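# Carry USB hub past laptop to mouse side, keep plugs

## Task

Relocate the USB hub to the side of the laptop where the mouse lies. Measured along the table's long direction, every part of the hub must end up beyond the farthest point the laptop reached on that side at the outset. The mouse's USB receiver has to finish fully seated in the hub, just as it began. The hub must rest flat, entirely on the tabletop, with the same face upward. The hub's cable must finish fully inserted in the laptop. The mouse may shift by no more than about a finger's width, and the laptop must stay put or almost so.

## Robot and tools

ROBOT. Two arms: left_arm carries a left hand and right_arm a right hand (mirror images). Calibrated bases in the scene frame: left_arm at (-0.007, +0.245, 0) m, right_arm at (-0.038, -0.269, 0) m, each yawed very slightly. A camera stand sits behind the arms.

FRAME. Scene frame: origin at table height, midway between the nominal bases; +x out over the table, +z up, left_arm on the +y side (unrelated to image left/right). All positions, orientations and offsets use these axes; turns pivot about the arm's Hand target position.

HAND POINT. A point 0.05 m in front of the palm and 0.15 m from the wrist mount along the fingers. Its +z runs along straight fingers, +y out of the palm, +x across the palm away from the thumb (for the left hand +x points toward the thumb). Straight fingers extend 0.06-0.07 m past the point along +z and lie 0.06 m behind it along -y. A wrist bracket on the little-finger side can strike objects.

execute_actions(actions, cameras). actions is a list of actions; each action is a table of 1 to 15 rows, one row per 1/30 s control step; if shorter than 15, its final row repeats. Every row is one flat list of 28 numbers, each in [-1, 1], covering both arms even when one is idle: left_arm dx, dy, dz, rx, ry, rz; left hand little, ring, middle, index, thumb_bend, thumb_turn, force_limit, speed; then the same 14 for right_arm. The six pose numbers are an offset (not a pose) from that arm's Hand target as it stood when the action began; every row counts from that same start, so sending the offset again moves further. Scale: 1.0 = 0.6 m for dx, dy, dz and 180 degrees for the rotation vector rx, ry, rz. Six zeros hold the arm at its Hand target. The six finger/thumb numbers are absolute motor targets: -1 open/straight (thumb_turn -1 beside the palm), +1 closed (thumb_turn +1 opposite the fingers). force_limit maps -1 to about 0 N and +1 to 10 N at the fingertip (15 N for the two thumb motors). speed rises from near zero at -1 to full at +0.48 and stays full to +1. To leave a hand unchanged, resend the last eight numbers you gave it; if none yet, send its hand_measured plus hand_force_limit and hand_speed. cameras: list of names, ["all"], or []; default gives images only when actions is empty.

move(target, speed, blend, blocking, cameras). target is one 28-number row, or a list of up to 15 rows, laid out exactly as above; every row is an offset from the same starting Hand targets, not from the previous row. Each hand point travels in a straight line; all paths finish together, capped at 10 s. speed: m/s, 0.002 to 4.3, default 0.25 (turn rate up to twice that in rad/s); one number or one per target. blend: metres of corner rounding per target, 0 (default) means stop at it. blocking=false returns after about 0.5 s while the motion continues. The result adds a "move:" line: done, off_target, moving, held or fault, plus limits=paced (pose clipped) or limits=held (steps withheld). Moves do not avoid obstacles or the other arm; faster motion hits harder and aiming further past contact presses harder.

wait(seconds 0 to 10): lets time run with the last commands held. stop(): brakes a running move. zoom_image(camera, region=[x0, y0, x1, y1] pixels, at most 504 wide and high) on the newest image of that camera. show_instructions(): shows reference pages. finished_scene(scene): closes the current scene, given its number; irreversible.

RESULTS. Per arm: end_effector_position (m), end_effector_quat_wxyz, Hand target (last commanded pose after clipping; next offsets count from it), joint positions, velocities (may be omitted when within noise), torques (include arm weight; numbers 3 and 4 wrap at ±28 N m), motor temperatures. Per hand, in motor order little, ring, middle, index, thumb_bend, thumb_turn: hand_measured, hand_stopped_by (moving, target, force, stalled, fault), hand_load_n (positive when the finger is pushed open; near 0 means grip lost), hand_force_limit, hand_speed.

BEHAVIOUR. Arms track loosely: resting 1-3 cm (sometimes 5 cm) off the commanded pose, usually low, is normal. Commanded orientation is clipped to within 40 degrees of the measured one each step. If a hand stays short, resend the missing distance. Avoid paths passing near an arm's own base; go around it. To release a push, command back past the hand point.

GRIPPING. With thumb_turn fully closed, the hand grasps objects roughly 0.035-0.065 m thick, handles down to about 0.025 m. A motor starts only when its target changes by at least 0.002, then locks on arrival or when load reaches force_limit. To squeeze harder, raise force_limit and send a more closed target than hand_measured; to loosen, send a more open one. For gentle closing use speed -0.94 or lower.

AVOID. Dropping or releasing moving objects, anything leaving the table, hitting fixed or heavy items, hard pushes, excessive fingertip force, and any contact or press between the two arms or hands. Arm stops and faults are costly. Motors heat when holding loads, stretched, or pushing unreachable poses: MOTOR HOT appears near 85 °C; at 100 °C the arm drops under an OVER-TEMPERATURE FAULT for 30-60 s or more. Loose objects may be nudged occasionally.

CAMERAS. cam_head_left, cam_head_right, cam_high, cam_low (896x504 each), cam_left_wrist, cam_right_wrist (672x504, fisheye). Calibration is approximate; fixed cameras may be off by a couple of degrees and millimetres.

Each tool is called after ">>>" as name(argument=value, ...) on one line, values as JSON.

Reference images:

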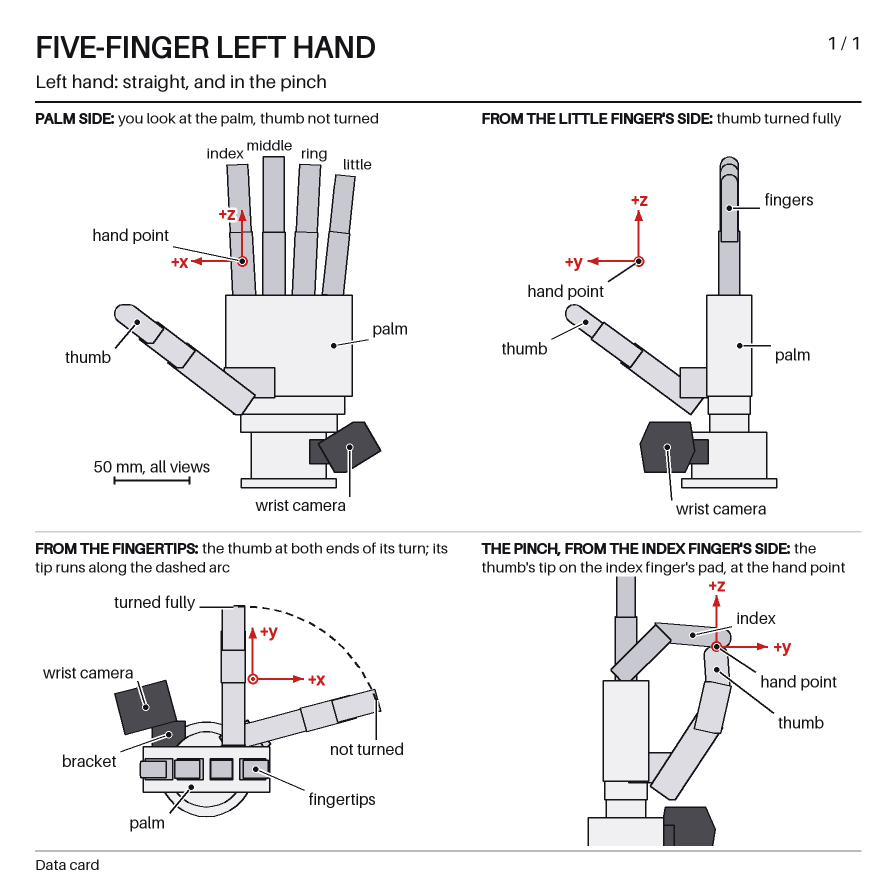

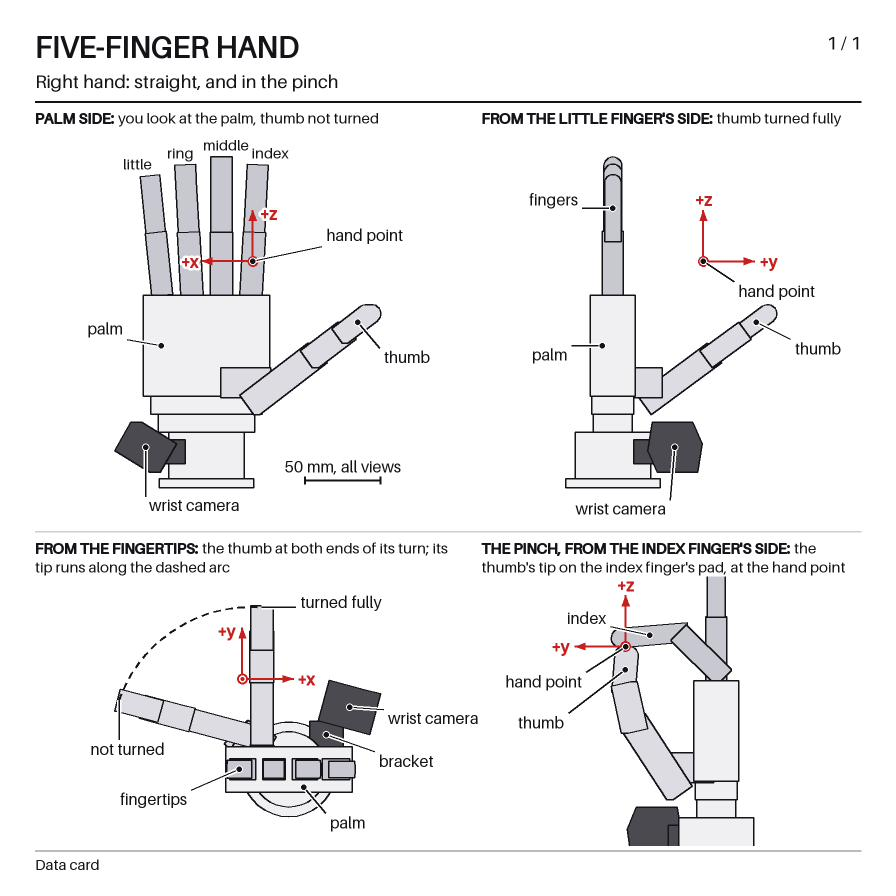

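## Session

>>> execute_actions(actions=[])

Scene clock: 0.00 s.
left_arm: end_effector_position=(+0.0644, +0.5805, +0.2354) hand_measured=(-1.000, -1.000, -1.000, -1.000, -1.000, -1.000) hand_load_n=(-0.5, +0.0, +0.0, +0.0, +0.0, +0.0) hand_stopped_by=(target, target, target, target, target, target) hand_force_limit=0.00 hand_speed=-0.80 end_effector_quat_wxyz=(+0.039, +0.874, -0.480, +0.068) | right_arm: end_effector_position=(+0.2244, -0.3402, +0.1289) hand_measured=(-1.000, -1.000, -1.000, -1.000, -1.000, -1.000) hand_load_n=(+0.0, +0.0, +0.0, +0.0, +0.0, +0.0) hand_stopped_by=(target, target, target, target, target, target) hand_force_limit=0.00 hand_speed=-0.80 end_effector_quat_wxyz=(+0.421, +0.744, -0.518, +0.044)
Joint positions: left_arm=[1.383 1.481 1.434 -1.638 0.108 0.801] | right_arm=[0.085 1.654 1.08 -1.599 0.677 -0.027]
Joint velocities: within noise
Joint torques (N m): no reading
Motor temperatures (°C): left_arm=[36 34 34 29 28 28] | right_arm=[31 28 37 27 27 28]
Heat: left arm: hottest waist 36 °C; right arm: hottest elbow 37 °C.
Hand target: left_arm +0.0656, +0.5863, +0.2414; +0.029, +0.874, -0.481, +0.065 | right_arm +0.2289, -0.3396, +0.1289; +0.419, +0.744, -0.519, +0.045
camera_calibration:
cam_left_wrist: T_world_to_cam=[[0.947766, 0.318945, 0.00373634, -0.246374], [0.240165, -0.721276, 0.649678, 0.249006], [0.209906, -0.614845, -0.7602, 0.63464], [0, 0, 0, 1]] pos_world=[0.0404881, 0.648387, 0.3216]
cam_right_wrist: T_world_to_cam=[[-0.684142, -0.253712, 0.683798, -0.0192355], [-0.338956, 0.94075, 0.00992419, 0.39587], [-0.645801, -0.224988, -0.729604, 0.277628], [0, 0, 0, 1]] pos_world=[0.300315, -0.314832, 0.211783]

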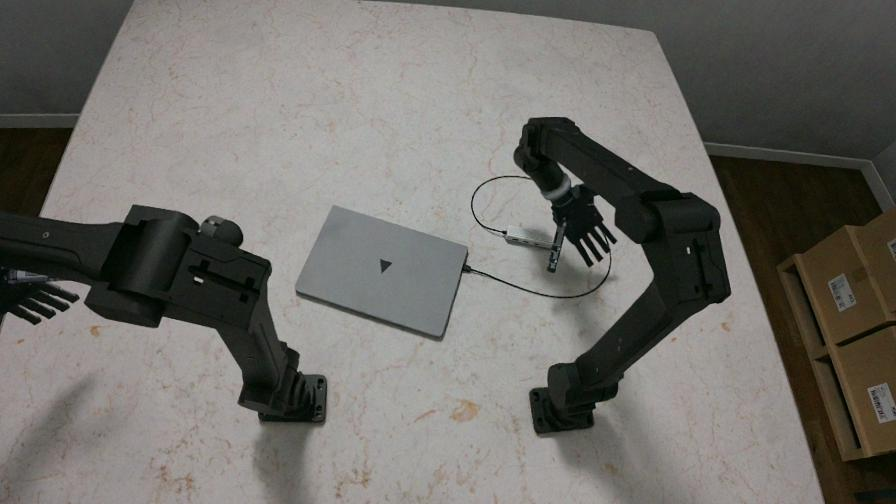

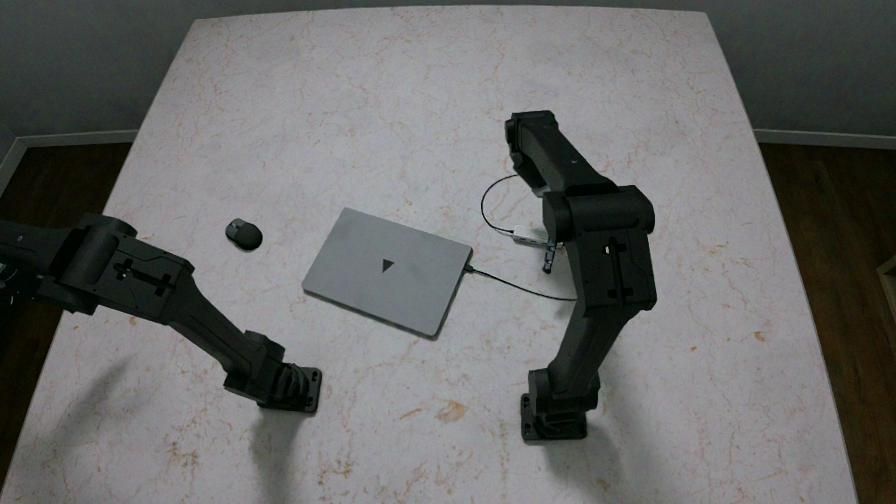

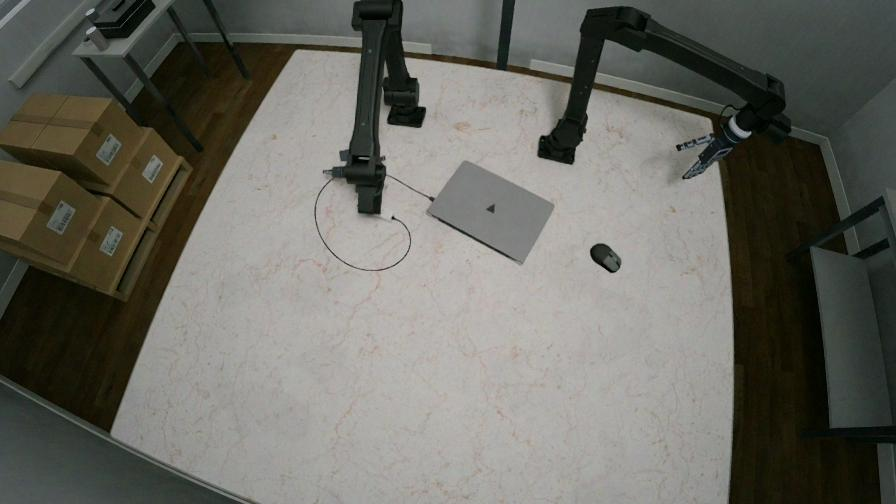

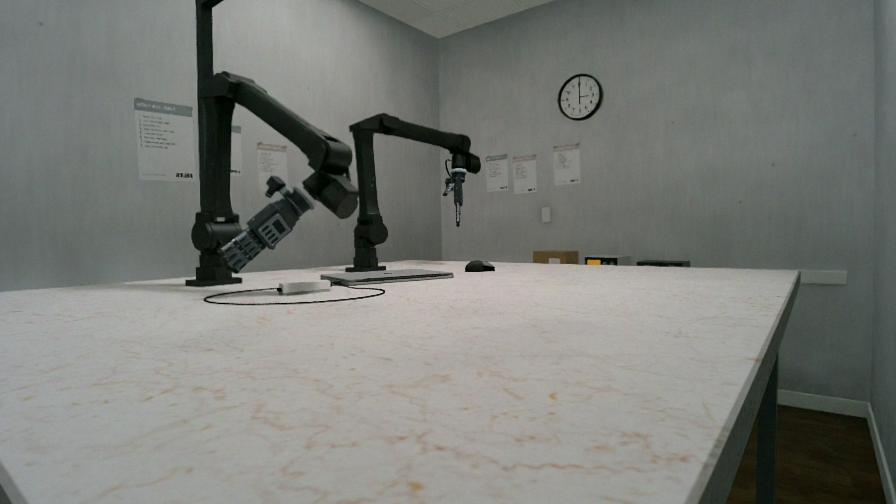

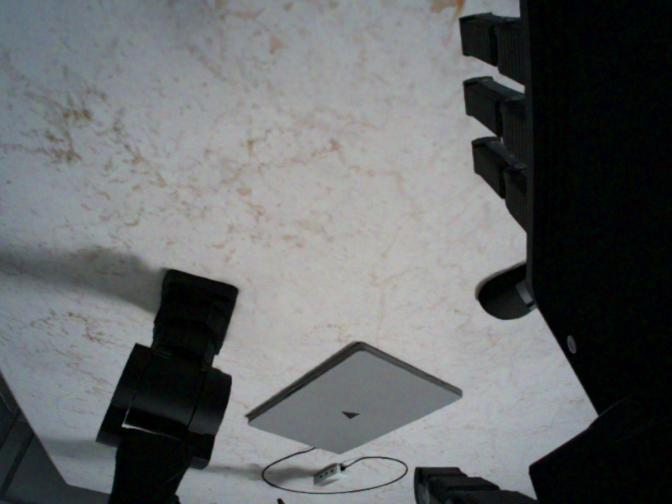

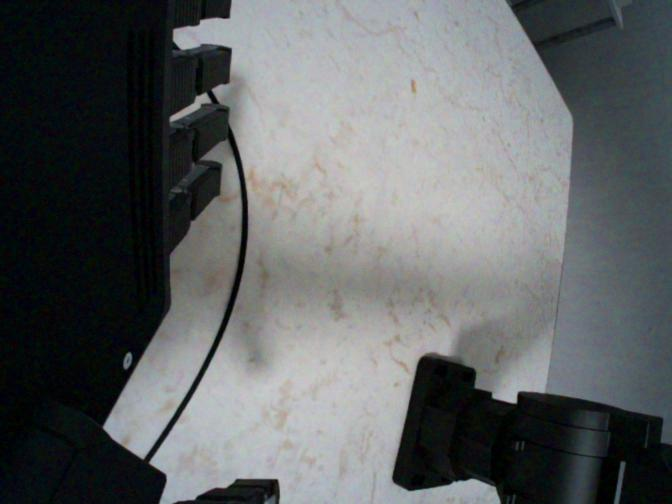

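>>> move(target=[[0.2,-0.1,0.15,0.03,-0.08,-0.07,-1,-1,-1,-1,-1,-1,0,-0.8,0,0,0.25,0,0,0,-1,-1,-1,-1,-1,-1,0,-0.8],[0.4,-0.4,0.12,0.06,-0.18,-0.15,-1,-1,-1,-1,-1,-1,0,-0.8,-0.147,-0.233,0.3,0,0,-0.194,-1,-1,-1,-1,-1,-1,0,-0.8],[0.473,-0.56,0.1,0.0849,-0.2701,-0.2263,-1,-1,-1,-1,-1,-1,0,-0.8,-0.402,-0.341,0.3,0,0,-0.389,-1,-1,-1,-1,-1,-1,0,-0.8]], blend=[0.04,0.04,0], speed=0.35, cameras=["cam_head_right"])

Scene clock: 59.27 s.
left_arm: end_effector_position=(+0.3485, +0.2527, +0.3021) hand_measured=(-1.000, -1.000, -1.000, -1.000, -1.000, -1.000) hand_load_n=(+0.0, +0.0, +0.0, +0.0, +0.0, +0.0) hand_stopped_by=(target, target, target, target, target, target) hand_force_limit=0.00 hand_speed=-0.80 end_effector_quat_wxyz=(+0.252, -0.554, +0.721, -0.332) | right_arm: end_effector_position=(-0.0171, -0.5337, +0.2962) hand_measured=(-1.000, -1.000, -1.000, -1.000, -1.000, -1.000) hand_load_n=(+0.0, +0.0, +0.0, +0.0, +0.0, +0.0) hand_stopped_by=(target, target, target, target, target, target) hand_force_limit=0.00 hand_speed=-0.80 end_effector_quat_wxyz=(-0.332, -0.394, +0.857, +0.003)
Joint positions: left_arm=[0.273 0.893 1.046 -0.934 0.385 0.349] | right_arm=[-1.075 1.187 1.228 -1.69 0.673 -0.314]
Joint torques (N m): left_arm=[-1.08 -6.12 7.15 2.04 0.05 -0.13] | right_arm=[-1.26 -4.25 13.23 -0.35 0.65 -0.12]
Heat: left arm: hottest elbow 37 °C; right arm: hottest elbow 40 °C.
Hand target: left_arm +0.3494, +0.2502, +0.3014; +0.257, -0.552, +0.719, -0.336 | right_arm -0.0124, -0.5442, +0.3090; -0.369, -0.311, +0.852, +0.203
Off the commanded pose: left_arm 0.003 m, 1 deg | right_arm 0.017 m, 25 deg.
joint sent to its limit (right arm) — joint 4 (wrist pitch), lower limit. The joint targets are off in orientation, not in position.
move: off_target (right_arm)
Images, in order (width x height): cam_head_right 896x504.

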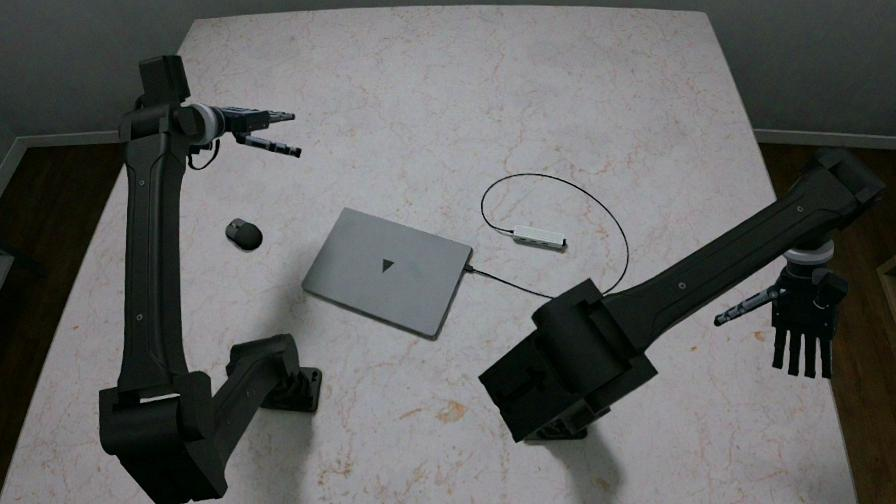

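>>> move(target=[0.0,-0.893,-0.24,0,0,0.01,0,0,0,0,-1,1,-0.2,0,0,0,0,-0.083,-0.072,0.087,-1,-1,-1,-1,-1,-1,0,-0.8], speed=0.35, cameras=["cam_left_wrist","cam_head_right","cam_low"])

Scene clock: 71.07 s.
left_arm: end_effector_position=(+0.3390, -0.2696, +0.1366) hand_measured=(+0.000, +0.000, +0.000, +0.000, -1.000, +1.000) hand_load_n=(+0.0, +0.0, +0.0, +0.0, +0.0, +0.0) hand_stopped_by=(target, target, target, target, target, target) hand_force_limit=-0.20 hand_speed=0.00 end_effector_quat_wxyz=(+0.264, -0.558, +0.721, -0.316) | right_arm: end_effector_position=(-0.0175, -0.5339, +0.2965) hand_measured=(-1.000, -1.000, -1.000, -1.000, -1.000, -1.000) hand_load_n=(+0.0, +0.0, +0.0, +0.0, +0.0, +0.0) hand_stopped_by=(target, target, target, target, target, target) hand_force_limit=0.00 hand_speed=-0.80 end_effector_quat_wxyz=(-0.332, -0.397, +0.856, +0.004)
Joint positions: left_arm=[-1.057 1.663 1.313 -0.586 -0.607 -0.619] | right_arm=[-1.075 1.187 1.228 -1.69 0.673 -0.32]
Joint torques (N m): left_arm=[-0.73 -15.44 11.49 0.51 -0.68 -0.17] | right_arm=[-1.03 -4.19 13.26 -0.36 0.52 -0.15]
Heat: left arm: hottest elbow 38 °C; right arm: hottest elbow 41 °C.
Hand target: left_arm +0.3496, -0.2855, +0.1574; +0.262, -0.563, +0.710, -0.332 | right_arm -0.0124, -0.5442, +0.3090; -0.333, -0.394, +0.857, +0.003
Off the commanded pose: left_arm 0.028 m, 2 deg | right_arm 0.017 m, 0 deg.
joint sent to its limit (right arm) — joint 4 (wrist pitch), lower limit. The joint targets still meet the commanded pose.
move: off_target (left_arm, right_arm)
camera_calibration:
cam_left_wrist: T_world_to_cam=[[0.585157, -0.408904, 0.700277, -0.403592], [-0.701374, -0.688646, 0.183961, 0.0257109], [0.40702, -0.598802, -0.689761, -0.092961], [0, 0, 0, 1]] pos_world=[0.292035, -0.20299, 0.213776]
Images, in order (width x height): cam_head_right 896x504, cam_low 896x504, cam_left_wrist 672x504.

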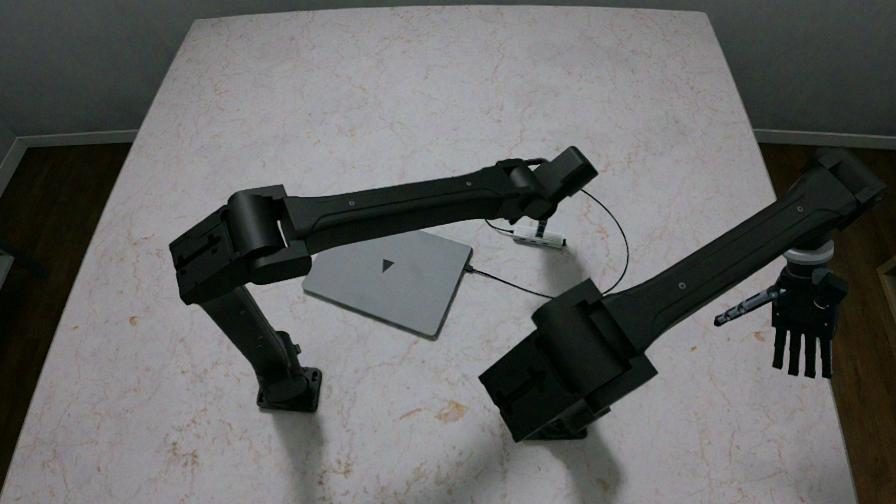

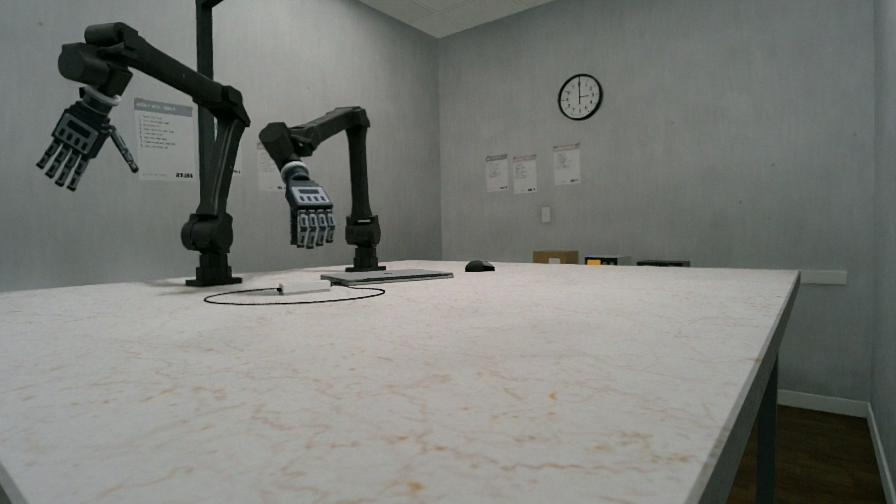

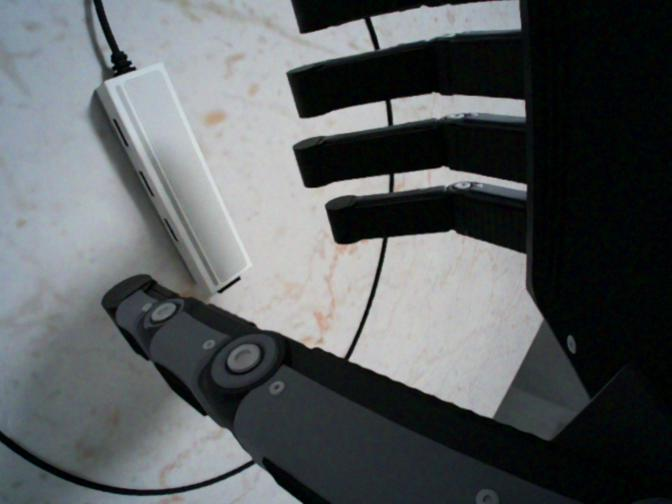

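>>> move(target=[0.017,-0.004,-0.135,0,0,0,0,0,0,0,-1,1,-0.2,0,0,0,0,0,0,0,-1,-1,-1,-1,-1,-1,0,-0.8], speed=0.15, cameras=["cam_left_wrist","cam_low"])

>>> zoom_image(camera="cam_low", region=[260, 210, 380, 310])

Scene clock: 81.17 s.
left_arm: end_effector_position=(+0.3555, -0.2894, +0.0819) hand_measured=(+0.000, +0.000, +0.000, +0.000, -1.000, +1.000) hand_load_n=(+0.0, +0.0, +0.0, +0.0, +0.0, +0.0) hand_stopped_by=(target, target, target, target, target, target) hand_force_limit=-0.20 hand_speed=0.00 end_effector_quat_wxyz=(+0.262, -0.562, +0.711, -0.331) | right_arm: end_effector_position=(-0.0175, -0.5339, +0.2965) hand_measured=(-1.000, -1.000, -1.000, -1.000, -1.000, -1.000) hand_load_n=(+0.0, +0.0, +0.0, +0.0, +0.0, +0.0) hand_stopped_by=(target, target, target, target, target, target) hand_force_limit=0.00 hand_speed=-0.80 end_effector_quat_wxyz=(-0.332, -0.397, +0.856, +0.004)
Joint positions: left_arm=[-1.048 1.766 1.282 -0.413 -0.605 -0.62] | right_arm=[-1.075 1.187 1.228 -1.69 0.673 -0.32]
Joint torques (N m): left_arm=[-0.03 -16.26 6.63 1.89 -0.36 0.02] | right_arm=[-1.03 -4.19 13.26 -0.38 0.52 -0.15]
Motor temperatures (°C): left_arm=[36 36 39 29 28 28] | right_arm=[31 30 41 27 27 28]
Heat: left arm: hottest elbow 39 °C; right arm: hottest elbow 41 °C.
Hand target: left_arm +0.3598, -0.2878, +0.0763; +0.262, -0.563, +0.710, -0.332 | right_arm -0.0124, -0.5442, +0.3090; -0.333, -0.394, +0.857, +0.003
Off the commanded pose: left_arm 0.007 m, 0 deg | right_arm 0.017 m, 0 deg.
joint sent to its limit (right arm) — joint 4 (wrist pitch), lower limit. The joint targets still meet the commanded pose.
move: off_target (right_arm)
camera_calibration:
cam_left_wrist: T_world_to_cam=[[0.576637, -0.380292, 0.723096, -0.37358], [-0.699199, -0.687539, 0.195989, 0.0322883], [0.422624, -0.618602, -0.66236, -0.162719], [0, 0, 0, 1]] pos_world=[0.306765, -0.220528, 0.156027]
Images, in order (width x height): cam_low 896x504, cam_left_wrist 672x504.

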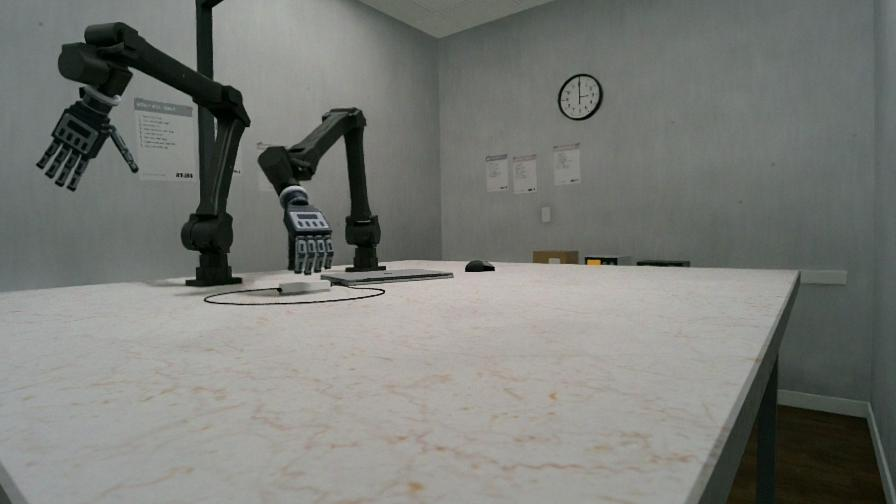

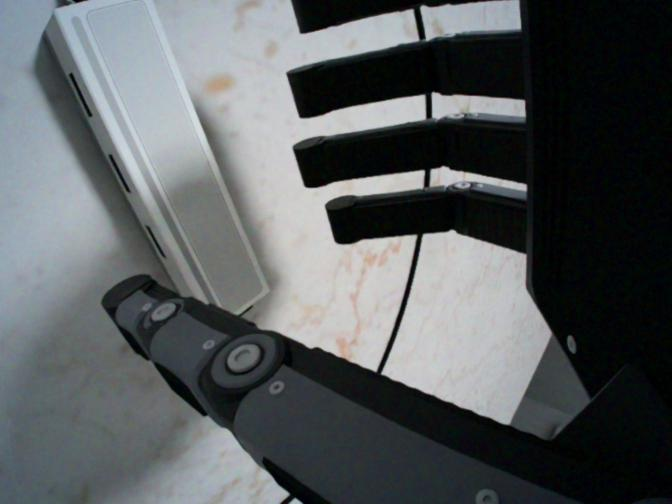

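Scaled by 4.200 from the camera's 896x504 image, which has a finer 1280x720 frame.

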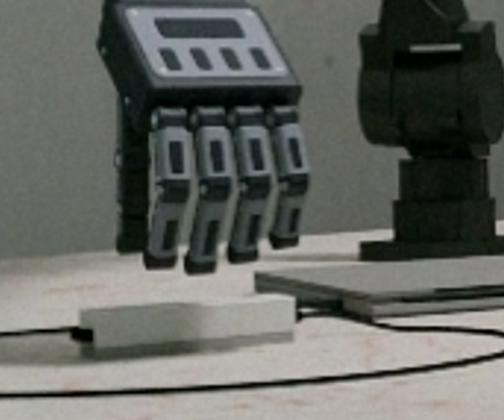

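>>> move(target=[0.002,0.008,-0.066,0,0,0,0,0,0,0,-1,1,-0.2,0,0,0,0,0,0,0,-1,-1,-1,-1,-1,-1,0,-0.8], speed=0.1, cameras=["cam_left_wrist","cam_low"])

>>> zoom_image(camera="cam_low", region=[260, 210, 380, 310])

Scene clock: 95.30 s.
left_arm: end_effector_position=(+0.3571, -0.2860, +0.0446) hand_measured=(+0.000, +0.000, +0.000, +0.000, -1.000, +1.000) hand_load_n=(+0.0, +0.0, +0.0, -0.5, +0.0, +0.0) hand_stopped_by=(target, target, target, target, target, target) hand_force_limit=-0.20 hand_speed=0.00 end_effector_quat_wxyz=(+0.261, -0.563, +0.710, -0.333) | right_arm: end_effector_position=(-0.0175, -0.5339, +0.2965) hand_measured=(-1.000, -1.000, -1.000, -1.000, -1.000, -1.000) hand_load_n=(+0.0, +0.0, +0.0, +0.0, +0.0, +0.0) hand_stopped_by=(target, target, target, target, target, target) hand_force_limit=0.00 hand_speed=-0.80 end_effector_quat_wxyz=(-0.332, -0.397, +0.856, +0.004)
Joint positions: left_arm=[-1.042 1.81 1.229 -0.309 -0.601 -0.616] | right_arm=[-1.075 1.187 1.228 -1.69 0.673 -0.32]
Joint torques (N m): left_arm=[0.15 -16.32 6.13 1.92 -0.36 0.08] | right_arm=[-1.03 -4.19 13.27 -0.36 0.52 -0.15]
Heat: left arm: hottest elbow 38 °C; right arm: hottest elbow 42 °C.
Hand target: left_arm +0.3610, -0.2830, +0.0368; +0.262, -0.563, +0.710, -0.332 | right_arm -0.0124, -0.5442, +0.3090; -0.333, -0.394, +0.857, +0.003
Off the commanded pose: left_arm 0.009 m, 0 deg | right_arm 0.017 m, 0 deg.
joint sent to its limit (right arm) — joint 4 (wrist pitch), lower limit. The joint targets still meet the commanded pose.
move: off_target (right_arm)
camera_calibration:
cam_left_wrist: T_world_to_cam=[[0.575851, -0.376254, 0.72583, -0.344861], [-0.698935, -0.687139, 0.198316, 0.0429467], [0.424129, -0.621509, -0.658667, -0.18759], [0, 0, 0, 1]] pos_world=[0.308167, -0.216833, 0.118234]
Images, in order (width x height): cam_low 896x504, cam_left_wrist 672x504.

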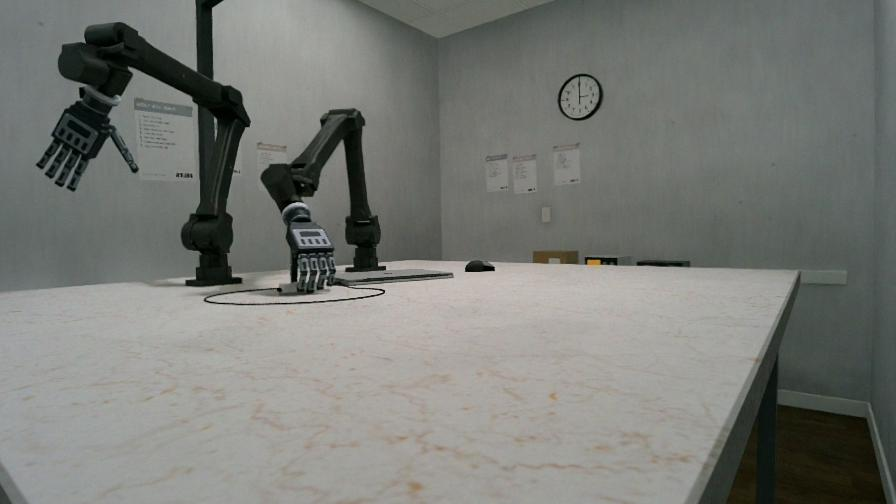

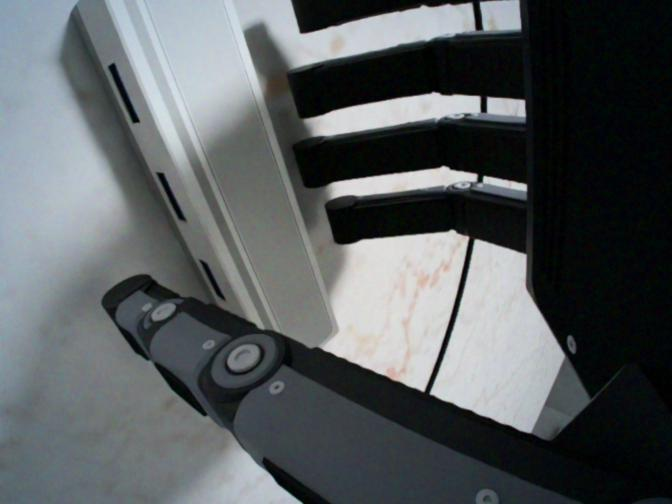

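Scaled by 4.200 from the camera's 896x504 image, which has a finer 1280x720 frame.

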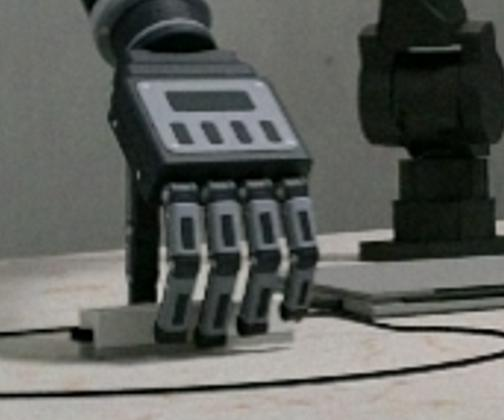

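>>> move(target=[0.01,-0.002,-0.01,0,0,0,0,0,0,0,-1,1,-0.2,0,0,0,0,0,0,0,-1,-1,-1,-1,-1,-1,0,-0.8], speed=0.06, cameras=["cam_left_wrist"])

Scene clock: 102.77 s.
left_arm: end_effector_position=(+0.3622, -0.2856, +0.0408) hand_measured=(+0.000, +0.000, +0.000, +0.000, -1.000, +1.000) hand_load_n=(+0.0, +0.0, -0.5, +0.0, +0.0, +0.0) hand_stopped_by=(target, target, target, target, target, target) hand_force_limit=-0.20 hand_speed=0.00 end_effector_quat_wxyz=(+0.261, -0.563, +0.709, -0.335) | right_arm: end_effector_position=(-0.0175, -0.5339, +0.2965) hand_measured=(-1.000, -1.000, -1.000, -1.000, -1.000, -1.000) hand_load_n=(+0.0, +0.0, +0.0, +0.0, +0.0, +0.5) hand_stopped_by=(target, target, target, target, target, target) hand_force_limit=0.00 hand_speed=-0.80 end_effector_quat_wxyz=(-0.332, -0.397, +0.856, +0.004)
Joint positions: left_arm=[-1.034 1.819 1.229 -0.293 -0.596 -0.608] | right_arm=[-1.075 1.187 1.228 -1.69 0.673 -0.32]
Joint torques (N m): left_arm=[0.03 -15.91 6.54 1.89 -0.32 0.05] | right_arm=[-1.03 -4.13 13.26 -0.38 0.52 -0.15]
Heat: left arm: hottest elbow 38 °C; right arm: hottest elbow 43 °C.
Hand target: left_arm +0.3669, -0.2842, +0.0308; +0.262, -0.563, +0.710, -0.332 | right_arm -0.0124, -0.5442, +0.3090; -0.333, -0.394, +0.857, +0.003
Off the commanded pose: left_arm 0.011 m, 0 deg | right_arm 0.017 m, 0 deg.
joint sent to its limit (right arm) — joint 4 (wrist pitch), lower limit. The joint targets still meet the commanded pose.
move: off_target (left_arm, right_arm)
camera_calibration:
cam_left_wrist: T_world_to_cam=[[0.574991, -0.374439, 0.727449, -0.344139], [-0.698932, -0.686992, 0.198836, 0.0476172], [0.4253, -0.622766, -0.656721, -0.192833], [0, 0, 0, 1]] pos_world=[0.31317, -0.216236, 0.114238]
Images, in order (width x height): cam_left_wrist 672x504.

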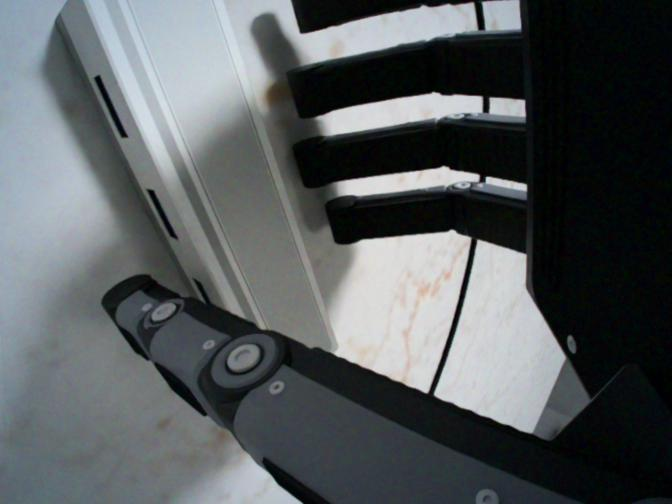

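>>> move(target=[0.0,0.0,0,0,0,0,0.1,0.45,0.5,0.5,-0.1,1,-0.3,-0.9,0,0,0,0,0,0,-1,-1,-1,-1,-1,-1,0,-0.8])

>>> move(target=[0.0,0.0,0.15,0,0,0,0.1,0.45,0.5,0.5,-0.1,1,-0.3,-0.9,0,0,0,0,0,0,-1,-1,-1,-1,-1,-1,0,-0.8], speed=0.08, cameras=["cam_left_wrist","cam_low"])

Scene clock: 107.97 s.
left_arm: end_effector_position=(+0.3620, -0.2855, +0.0398) hand_measured=(+0.100, +0.436, +0.324, +0.426, -0.834, +1.000) hand_load_n=(+0.0, +3.5, +0.0, +3.0, +9.5, +1.5) hand_stopped_by=(target, force, force, force, force, target) hand_force_limit=-0.30 hand_speed=-0.90 end_effector_quat_wxyz=(+0.261, -0.563, +0.710, -0.334) | right_arm: end_effector_position=(-0.0175, -0.5339, +0.2965) hand_measured=(-1.000, -1.000, -1.000, -1.000, -1.000, -1.000) hand_load_n=(+0.0, +0.0, +0.0, +0.0, +0.0, +0.0) hand_stopped_by=(target, target, target, target, target, target) hand_force_limit=0.00 hand_speed=-0.80 end_effector_quat_wxyz=(-0.332, -0.397, +0.856, +0.004)
Joint positions: left_arm=[-1.034 1.82 1.229 -0.293 -0.595 -0.607] | right_arm=[-1.075 1.187 1.228 -1.69 0.673 -0.32]
Joint torques (N m): left_arm=[0.03 -15.74 6.57 1.88 -0.38 0.03] | right_arm=[-1.03 -4.19 13.27 -0.35 0.52 -0.15]
Heat: left arm: hottest elbow 38 °C; right arm: hottest elbow 43 °C.
Hand target: left_arm +0.3668, -0.2842, +0.0306; +0.262, -0.563, +0.710, -0.331 | right_arm -0.0124, -0.5442, +0.3090; -0.333, -0.394, +0.857, +0.003
Off the commanded pose: left_arm 0.010 m, 0 deg | right_arm 0.017 m, 0 deg.
joint sent to its limit (right arm) — joint 4 (wrist pitch), lower limit. The joint targets still meet the commanded pose.
move: off_target (right_arm)

Scene clock: 109.73 s.
left_arm: end_effector_position=(+0.3525, -0.2687, +0.0886) hand_measured=(+0.100, +0.436, +0.324, +0.426, -0.834, +1.000) hand_load_n=(+0.0, +3.0, +0.0, +3.0, +9.5, +1.5) hand_stopped_by=(target, force, force, force, force, target) hand_force_limit=-0.30 hand_speed=-0.90 end_effector_quat_wxyz=(+0.265, -0.560, +0.722, -0.308) | right_arm: end_effector_position=(-0.0175, -0.5339, +0.2965) hand_measured=(-1.000, -1.000, -1.000, -1.000, -1.000, -1.000) hand_load_n=(+0.0, +0.5, +0.0, +0.0, +0.0, +0.0) hand_stopped_by=(target, target, target, target, target, target) hand_force_limit=0.00 hand_speed=-0.80 end_effector_quat_wxyz=(-0.332, -0.397, +0.856, +0.004)
Joint positions: left_arm=[-1.034 1.732 1.273 -0.483 -0.595 -0.606] | right_arm=[-1.075 1.187 1.228 -1.69 0.673 -0.32]
Joint torques (N m): left_arm=[-0.09 -17.61 11.08 0.57 -0.39 0.05] | right_arm=[-1.03 -4.19 13.27 -0.36 0.53 -0.15]
Heat: left arm: hottest elbow 38 °C; right arm: hottest elbow 43 °C.
Hand target: left_arm +0.3669, -0.2842, +0.1209; +0.262, -0.563, +0.710, -0.332 | right_arm -0.0124, -0.5442, +0.3090; -0.333, -0.394, +0.857, +0.003
Off the commanded pose: left_arm 0.038 m, 3 deg | right_arm 0.017 m, 0 deg.
joint sent to its limit (right arm) — joint 4 (wrist pitch), lower limit. The joint targets still meet the commanded pose.
move: off_target (left_arm, right_arm)
camera_calibration:
cam_left_wrist: T_world_to_cam=[[0.594743, -0.411956, 0.690343, -0.380886], [-0.694601, -0.695655, 0.183285, 0.0404235], [0.404735, -0.58852, -0.699881, -0.126559], [0, 0, 0, 1]] pos_world=[0.30583, -0.20327, 0.166957]
Images, in order (width x height): cam_low 896x504, cam_left_wrist 672x504.

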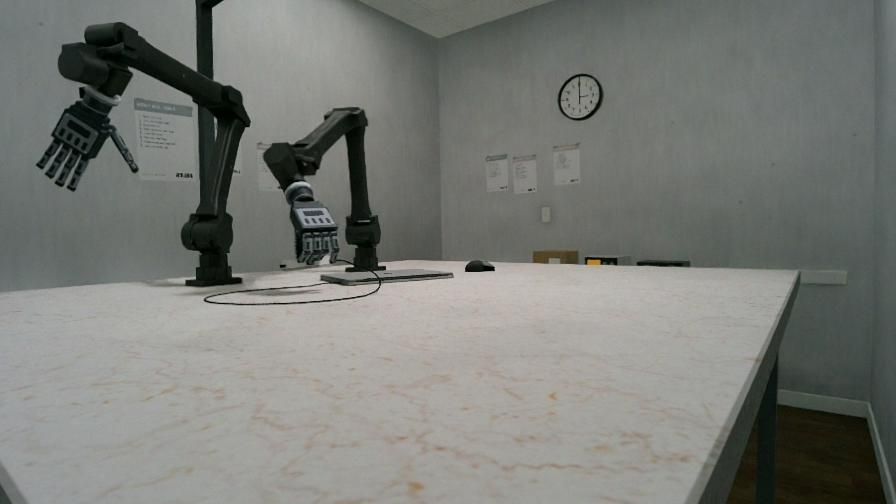

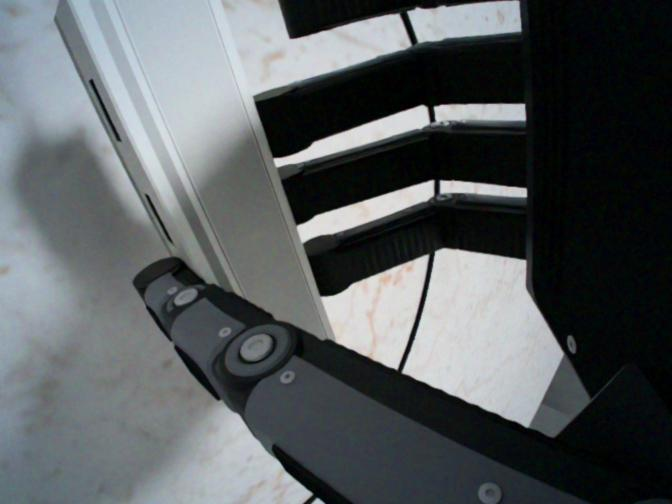

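>>> move(target=[[0.172,0.34,0.057,0,0,-0.1,0.1,0.45,0.5,0.5,-0.1,1,-0.3,-0.9,0,0,0,0,0,0,-1,-1,-1,-1,-1,-1,0,-0.8],[0.272,0.7235,0.057,0,0,-0.2,0.1,0.45,0.5,0.5,-0.1,1,-0.3,-0.9,0,0,0,0,0,0,-1,-1,-1,-1,-1,-1,0,-0.8],[0.205,0.971,0.0,0,0,-0.31,0.1,0.45,0.5,0.5,-0.1,1,-0.3,-0.9,0,0,0,0,0,0,-1,-1,-1,-1,-1,-1,0,-0.8]], speed=0.16, blend=[0.05,0.05,0], cameras=["cam_left_wrist","cam_low","cam_head_right","cam_high"])

Scene clock: 133.70 s.
left_arm: end_effector_position=(+0.4717, +0.2923, +0.1086) hand_measured=(+0.100, +0.436, +0.324, +0.426, -0.834, +1.000) hand_load_n=(+0.0, +3.0, +0.0, +3.0, +9.5, +2.0) hand_stopped_by=(target, force, force, force, force, target) hand_force_limit=-0.30 hand_speed=-0.90 end_effector_quat_wxyz=(+0.062, -0.175, +0.890, -0.416) | right_arm: end_effector_position=(-0.0175, -0.5339, +0.2965) hand_measured=(-1.000, -1.000, -1.000, -1.000, -1.000, -1.000) hand_load_n=(+0.0, +0.0, +0.0, +0.0, +0.0, -0.5) hand_stopped_by=(target, target, target, target, target, target) hand_force_limit=0.00 hand_speed=-0.80 end_effector_quat_wxyz=(-0.332, -0.397, +0.856, +0.004)
Joint positions: left_arm=[0.353 1.718 1.337 -1.178 0.868 1.509] | right_arm=[-1.075 1.187 1.228 -1.69 0.673 -0.32]
Joint torques (N m): left_arm=[-0.67 -14.68 10.47 -0.39 0.83 0.04] | right_arm=[-0.97 -4.19 13.27 -0.36 0.52 -0.15]
Heat: left arm: hottest elbow 41 °C; right arm: hottest elbow 44 °C.
Hand target: left_arm +0.4899, +0.2985, +0.1209; +0.077, -0.165, +0.891, -0.416 | right_arm -0.0124, -0.5442, +0.3090; -0.333, -0.394, +0.857, +0.003
Off the commanded pose: left_arm 0.023 m, 2 deg | right_arm 0.017 m, 0 deg.
joint sent to its limit (right arm) — joint 4 (wrist pitch), lower limit. The joint targets still meet the commanded pose.
move: off_target (left_arm, right_arm)
camera_calibration:
cam_left_wrist: T_world_to_cam=[[0.0395075, -0.684413, 0.728023, 0.103076], [-0.955608, 0.187021, 0.227676, 0.370083], [-0.29198, -0.704699, -0.646642, 0.526188], [0, 0, 0, 1]] pos_world=[0.503219, 0.372137, 0.180955]
Images, in order (width x height): cam_head_right 896x504, cam_high 896x504, cam_low 896x504, cam_left_wrist 672x504.

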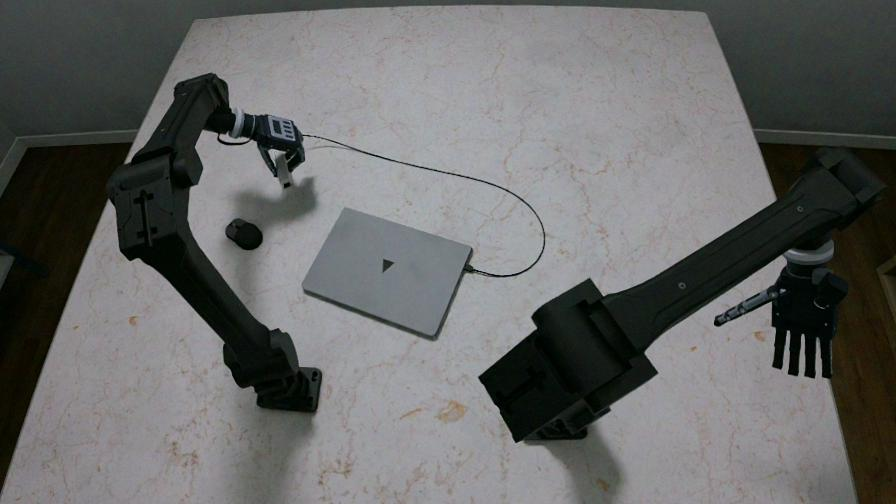

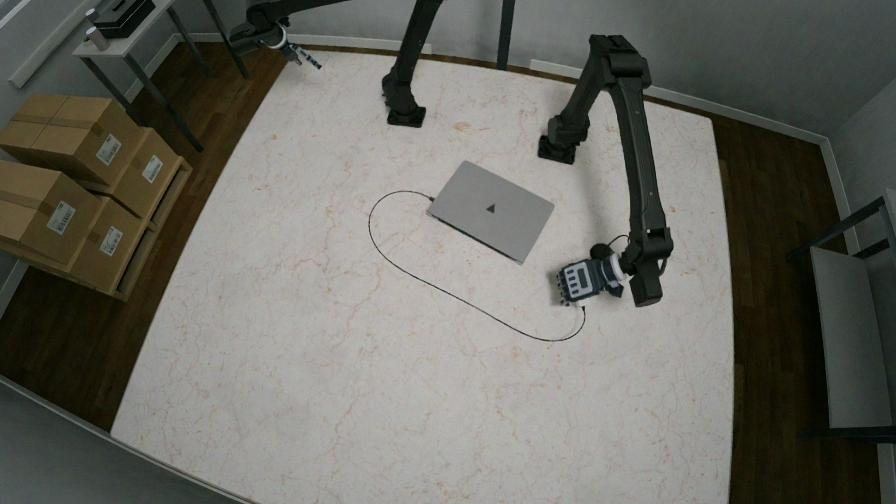

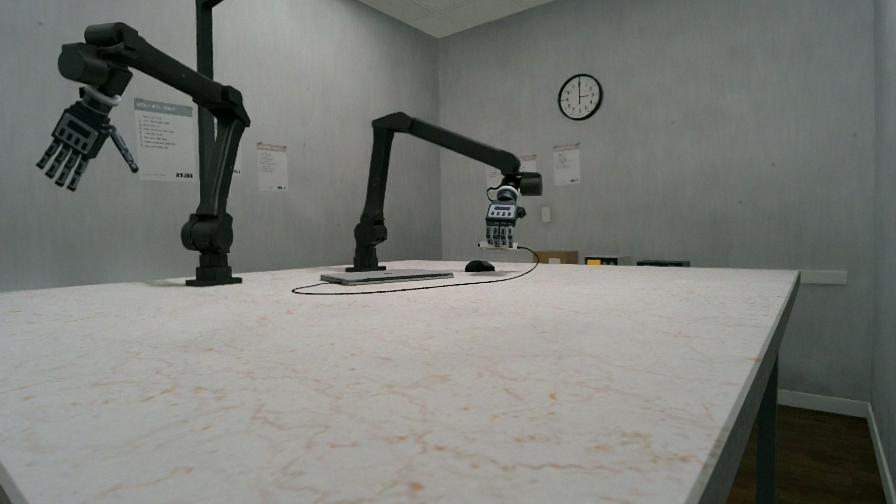

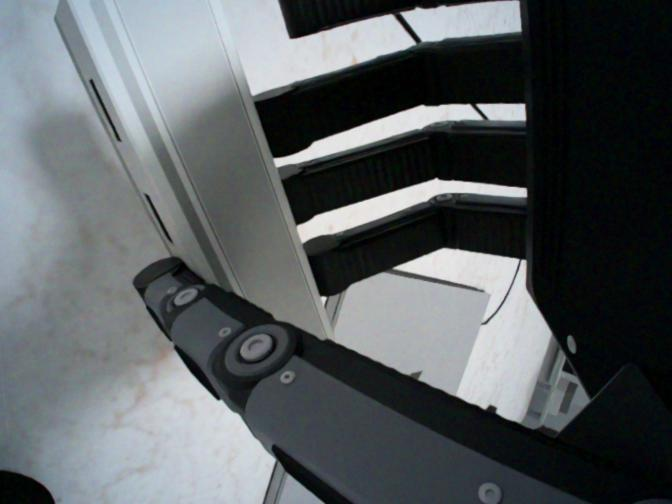

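>>> move(target=[-0.0165,0.014,-0.11,0,0,0,0.1,0.45,0.5,0.5,-0.1,1,-0.3,-0.9,0,0,0,0,0,0,-1,-1,-1,-1,-1,-1,0,-0.8], speed=0.1, cameras=["cam_low"])

>>> zoom_image(camera="cam_low", region=[440, 210, 560, 310])

Scene clock: 143.87 s.
left_arm: end_effector_position=(+0.4802, +0.3032, +0.0606) hand_measured=(+0.100, +0.436, +0.324, +0.426, -0.834, +1.000) hand_load_n=(+0.0, +3.5, +0.0, +3.0, +9.5, +1.5) hand_stopped_by=(target, force, force, force, force, target) hand_force_limit=-0.30 hand_speed=-0.90 end_effector_quat_wxyz=(+0.074, -0.165, +0.892, -0.415) | right_arm: end_effector_position=(-0.0175, -0.5339, +0.2965) hand_measured=(-1.000, -1.000, -1.000, -1.000, -1.000, -1.000) hand_load_n=(+0.0, +0.0, +0.0, +0.0, -0.5, -0.5) hand_stopped_by=(target, target, target, target, target, target) hand_force_limit=0.00 hand_speed=-0.80 end_effector_quat_wxyz=(-0.332, -0.397, +0.856, +0.004)
Joint positions: left_arm=[0.367 1.787 1.296 -1.064 0.869 1.544] | right_arm=[-1.075 1.187 1.228 -1.69 0.673 -0.32]
Joint torques (N m): left_arm=[0.15 -15.62 5.71 0.72 0.83 0.05] | right_arm=[-1.03 -4.19 13.24 -0.38 0.53 -0.15]
Heat: left arm: hottest elbow 41 °C; right arm: hottest elbow 45 °C.
Hand target: left_arm +0.4801, +0.3067, +0.0548; +0.077, -0.165, +0.891, -0.416 | right_arm -0.0124, -0.5442, +0.3090; -0.333, -0.394, +0.857, +0.003
Off the commanded pose: left_arm 0.007 m, 0 deg | right_arm 0.017 m, 0 deg.
joint sent to its limit (right arm) — joint 4 (wrist pitch), lower limit. The joint targets still meet the commanded pose.
move: off_target (right_arm)
Images, in order (width x height): cam_low 896x504.

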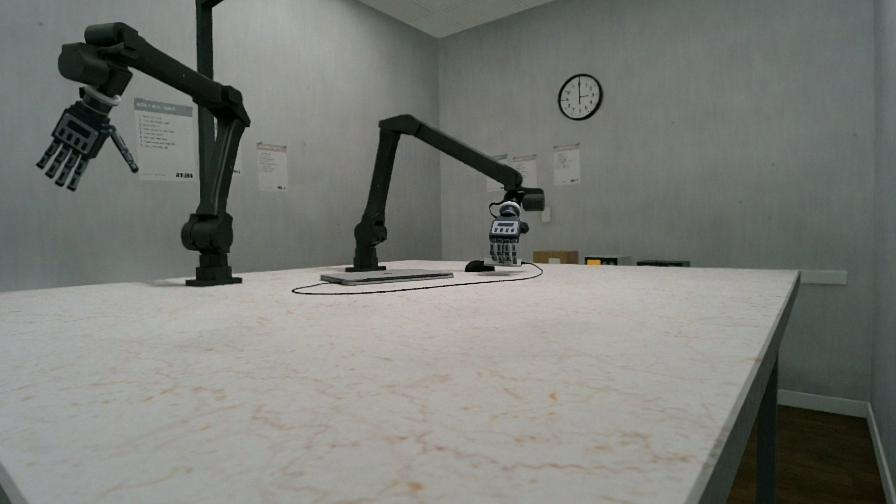

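Scaled by 4.200 from the camera's 896x504 image, which has a finer 1280x720 frame.

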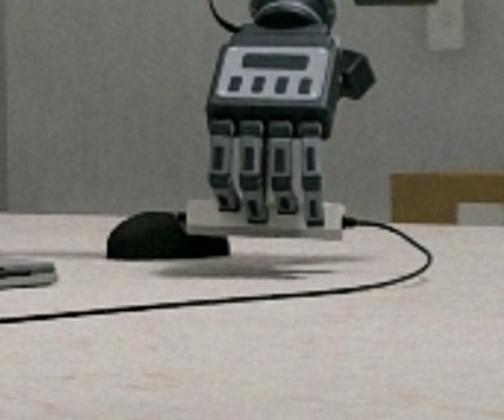

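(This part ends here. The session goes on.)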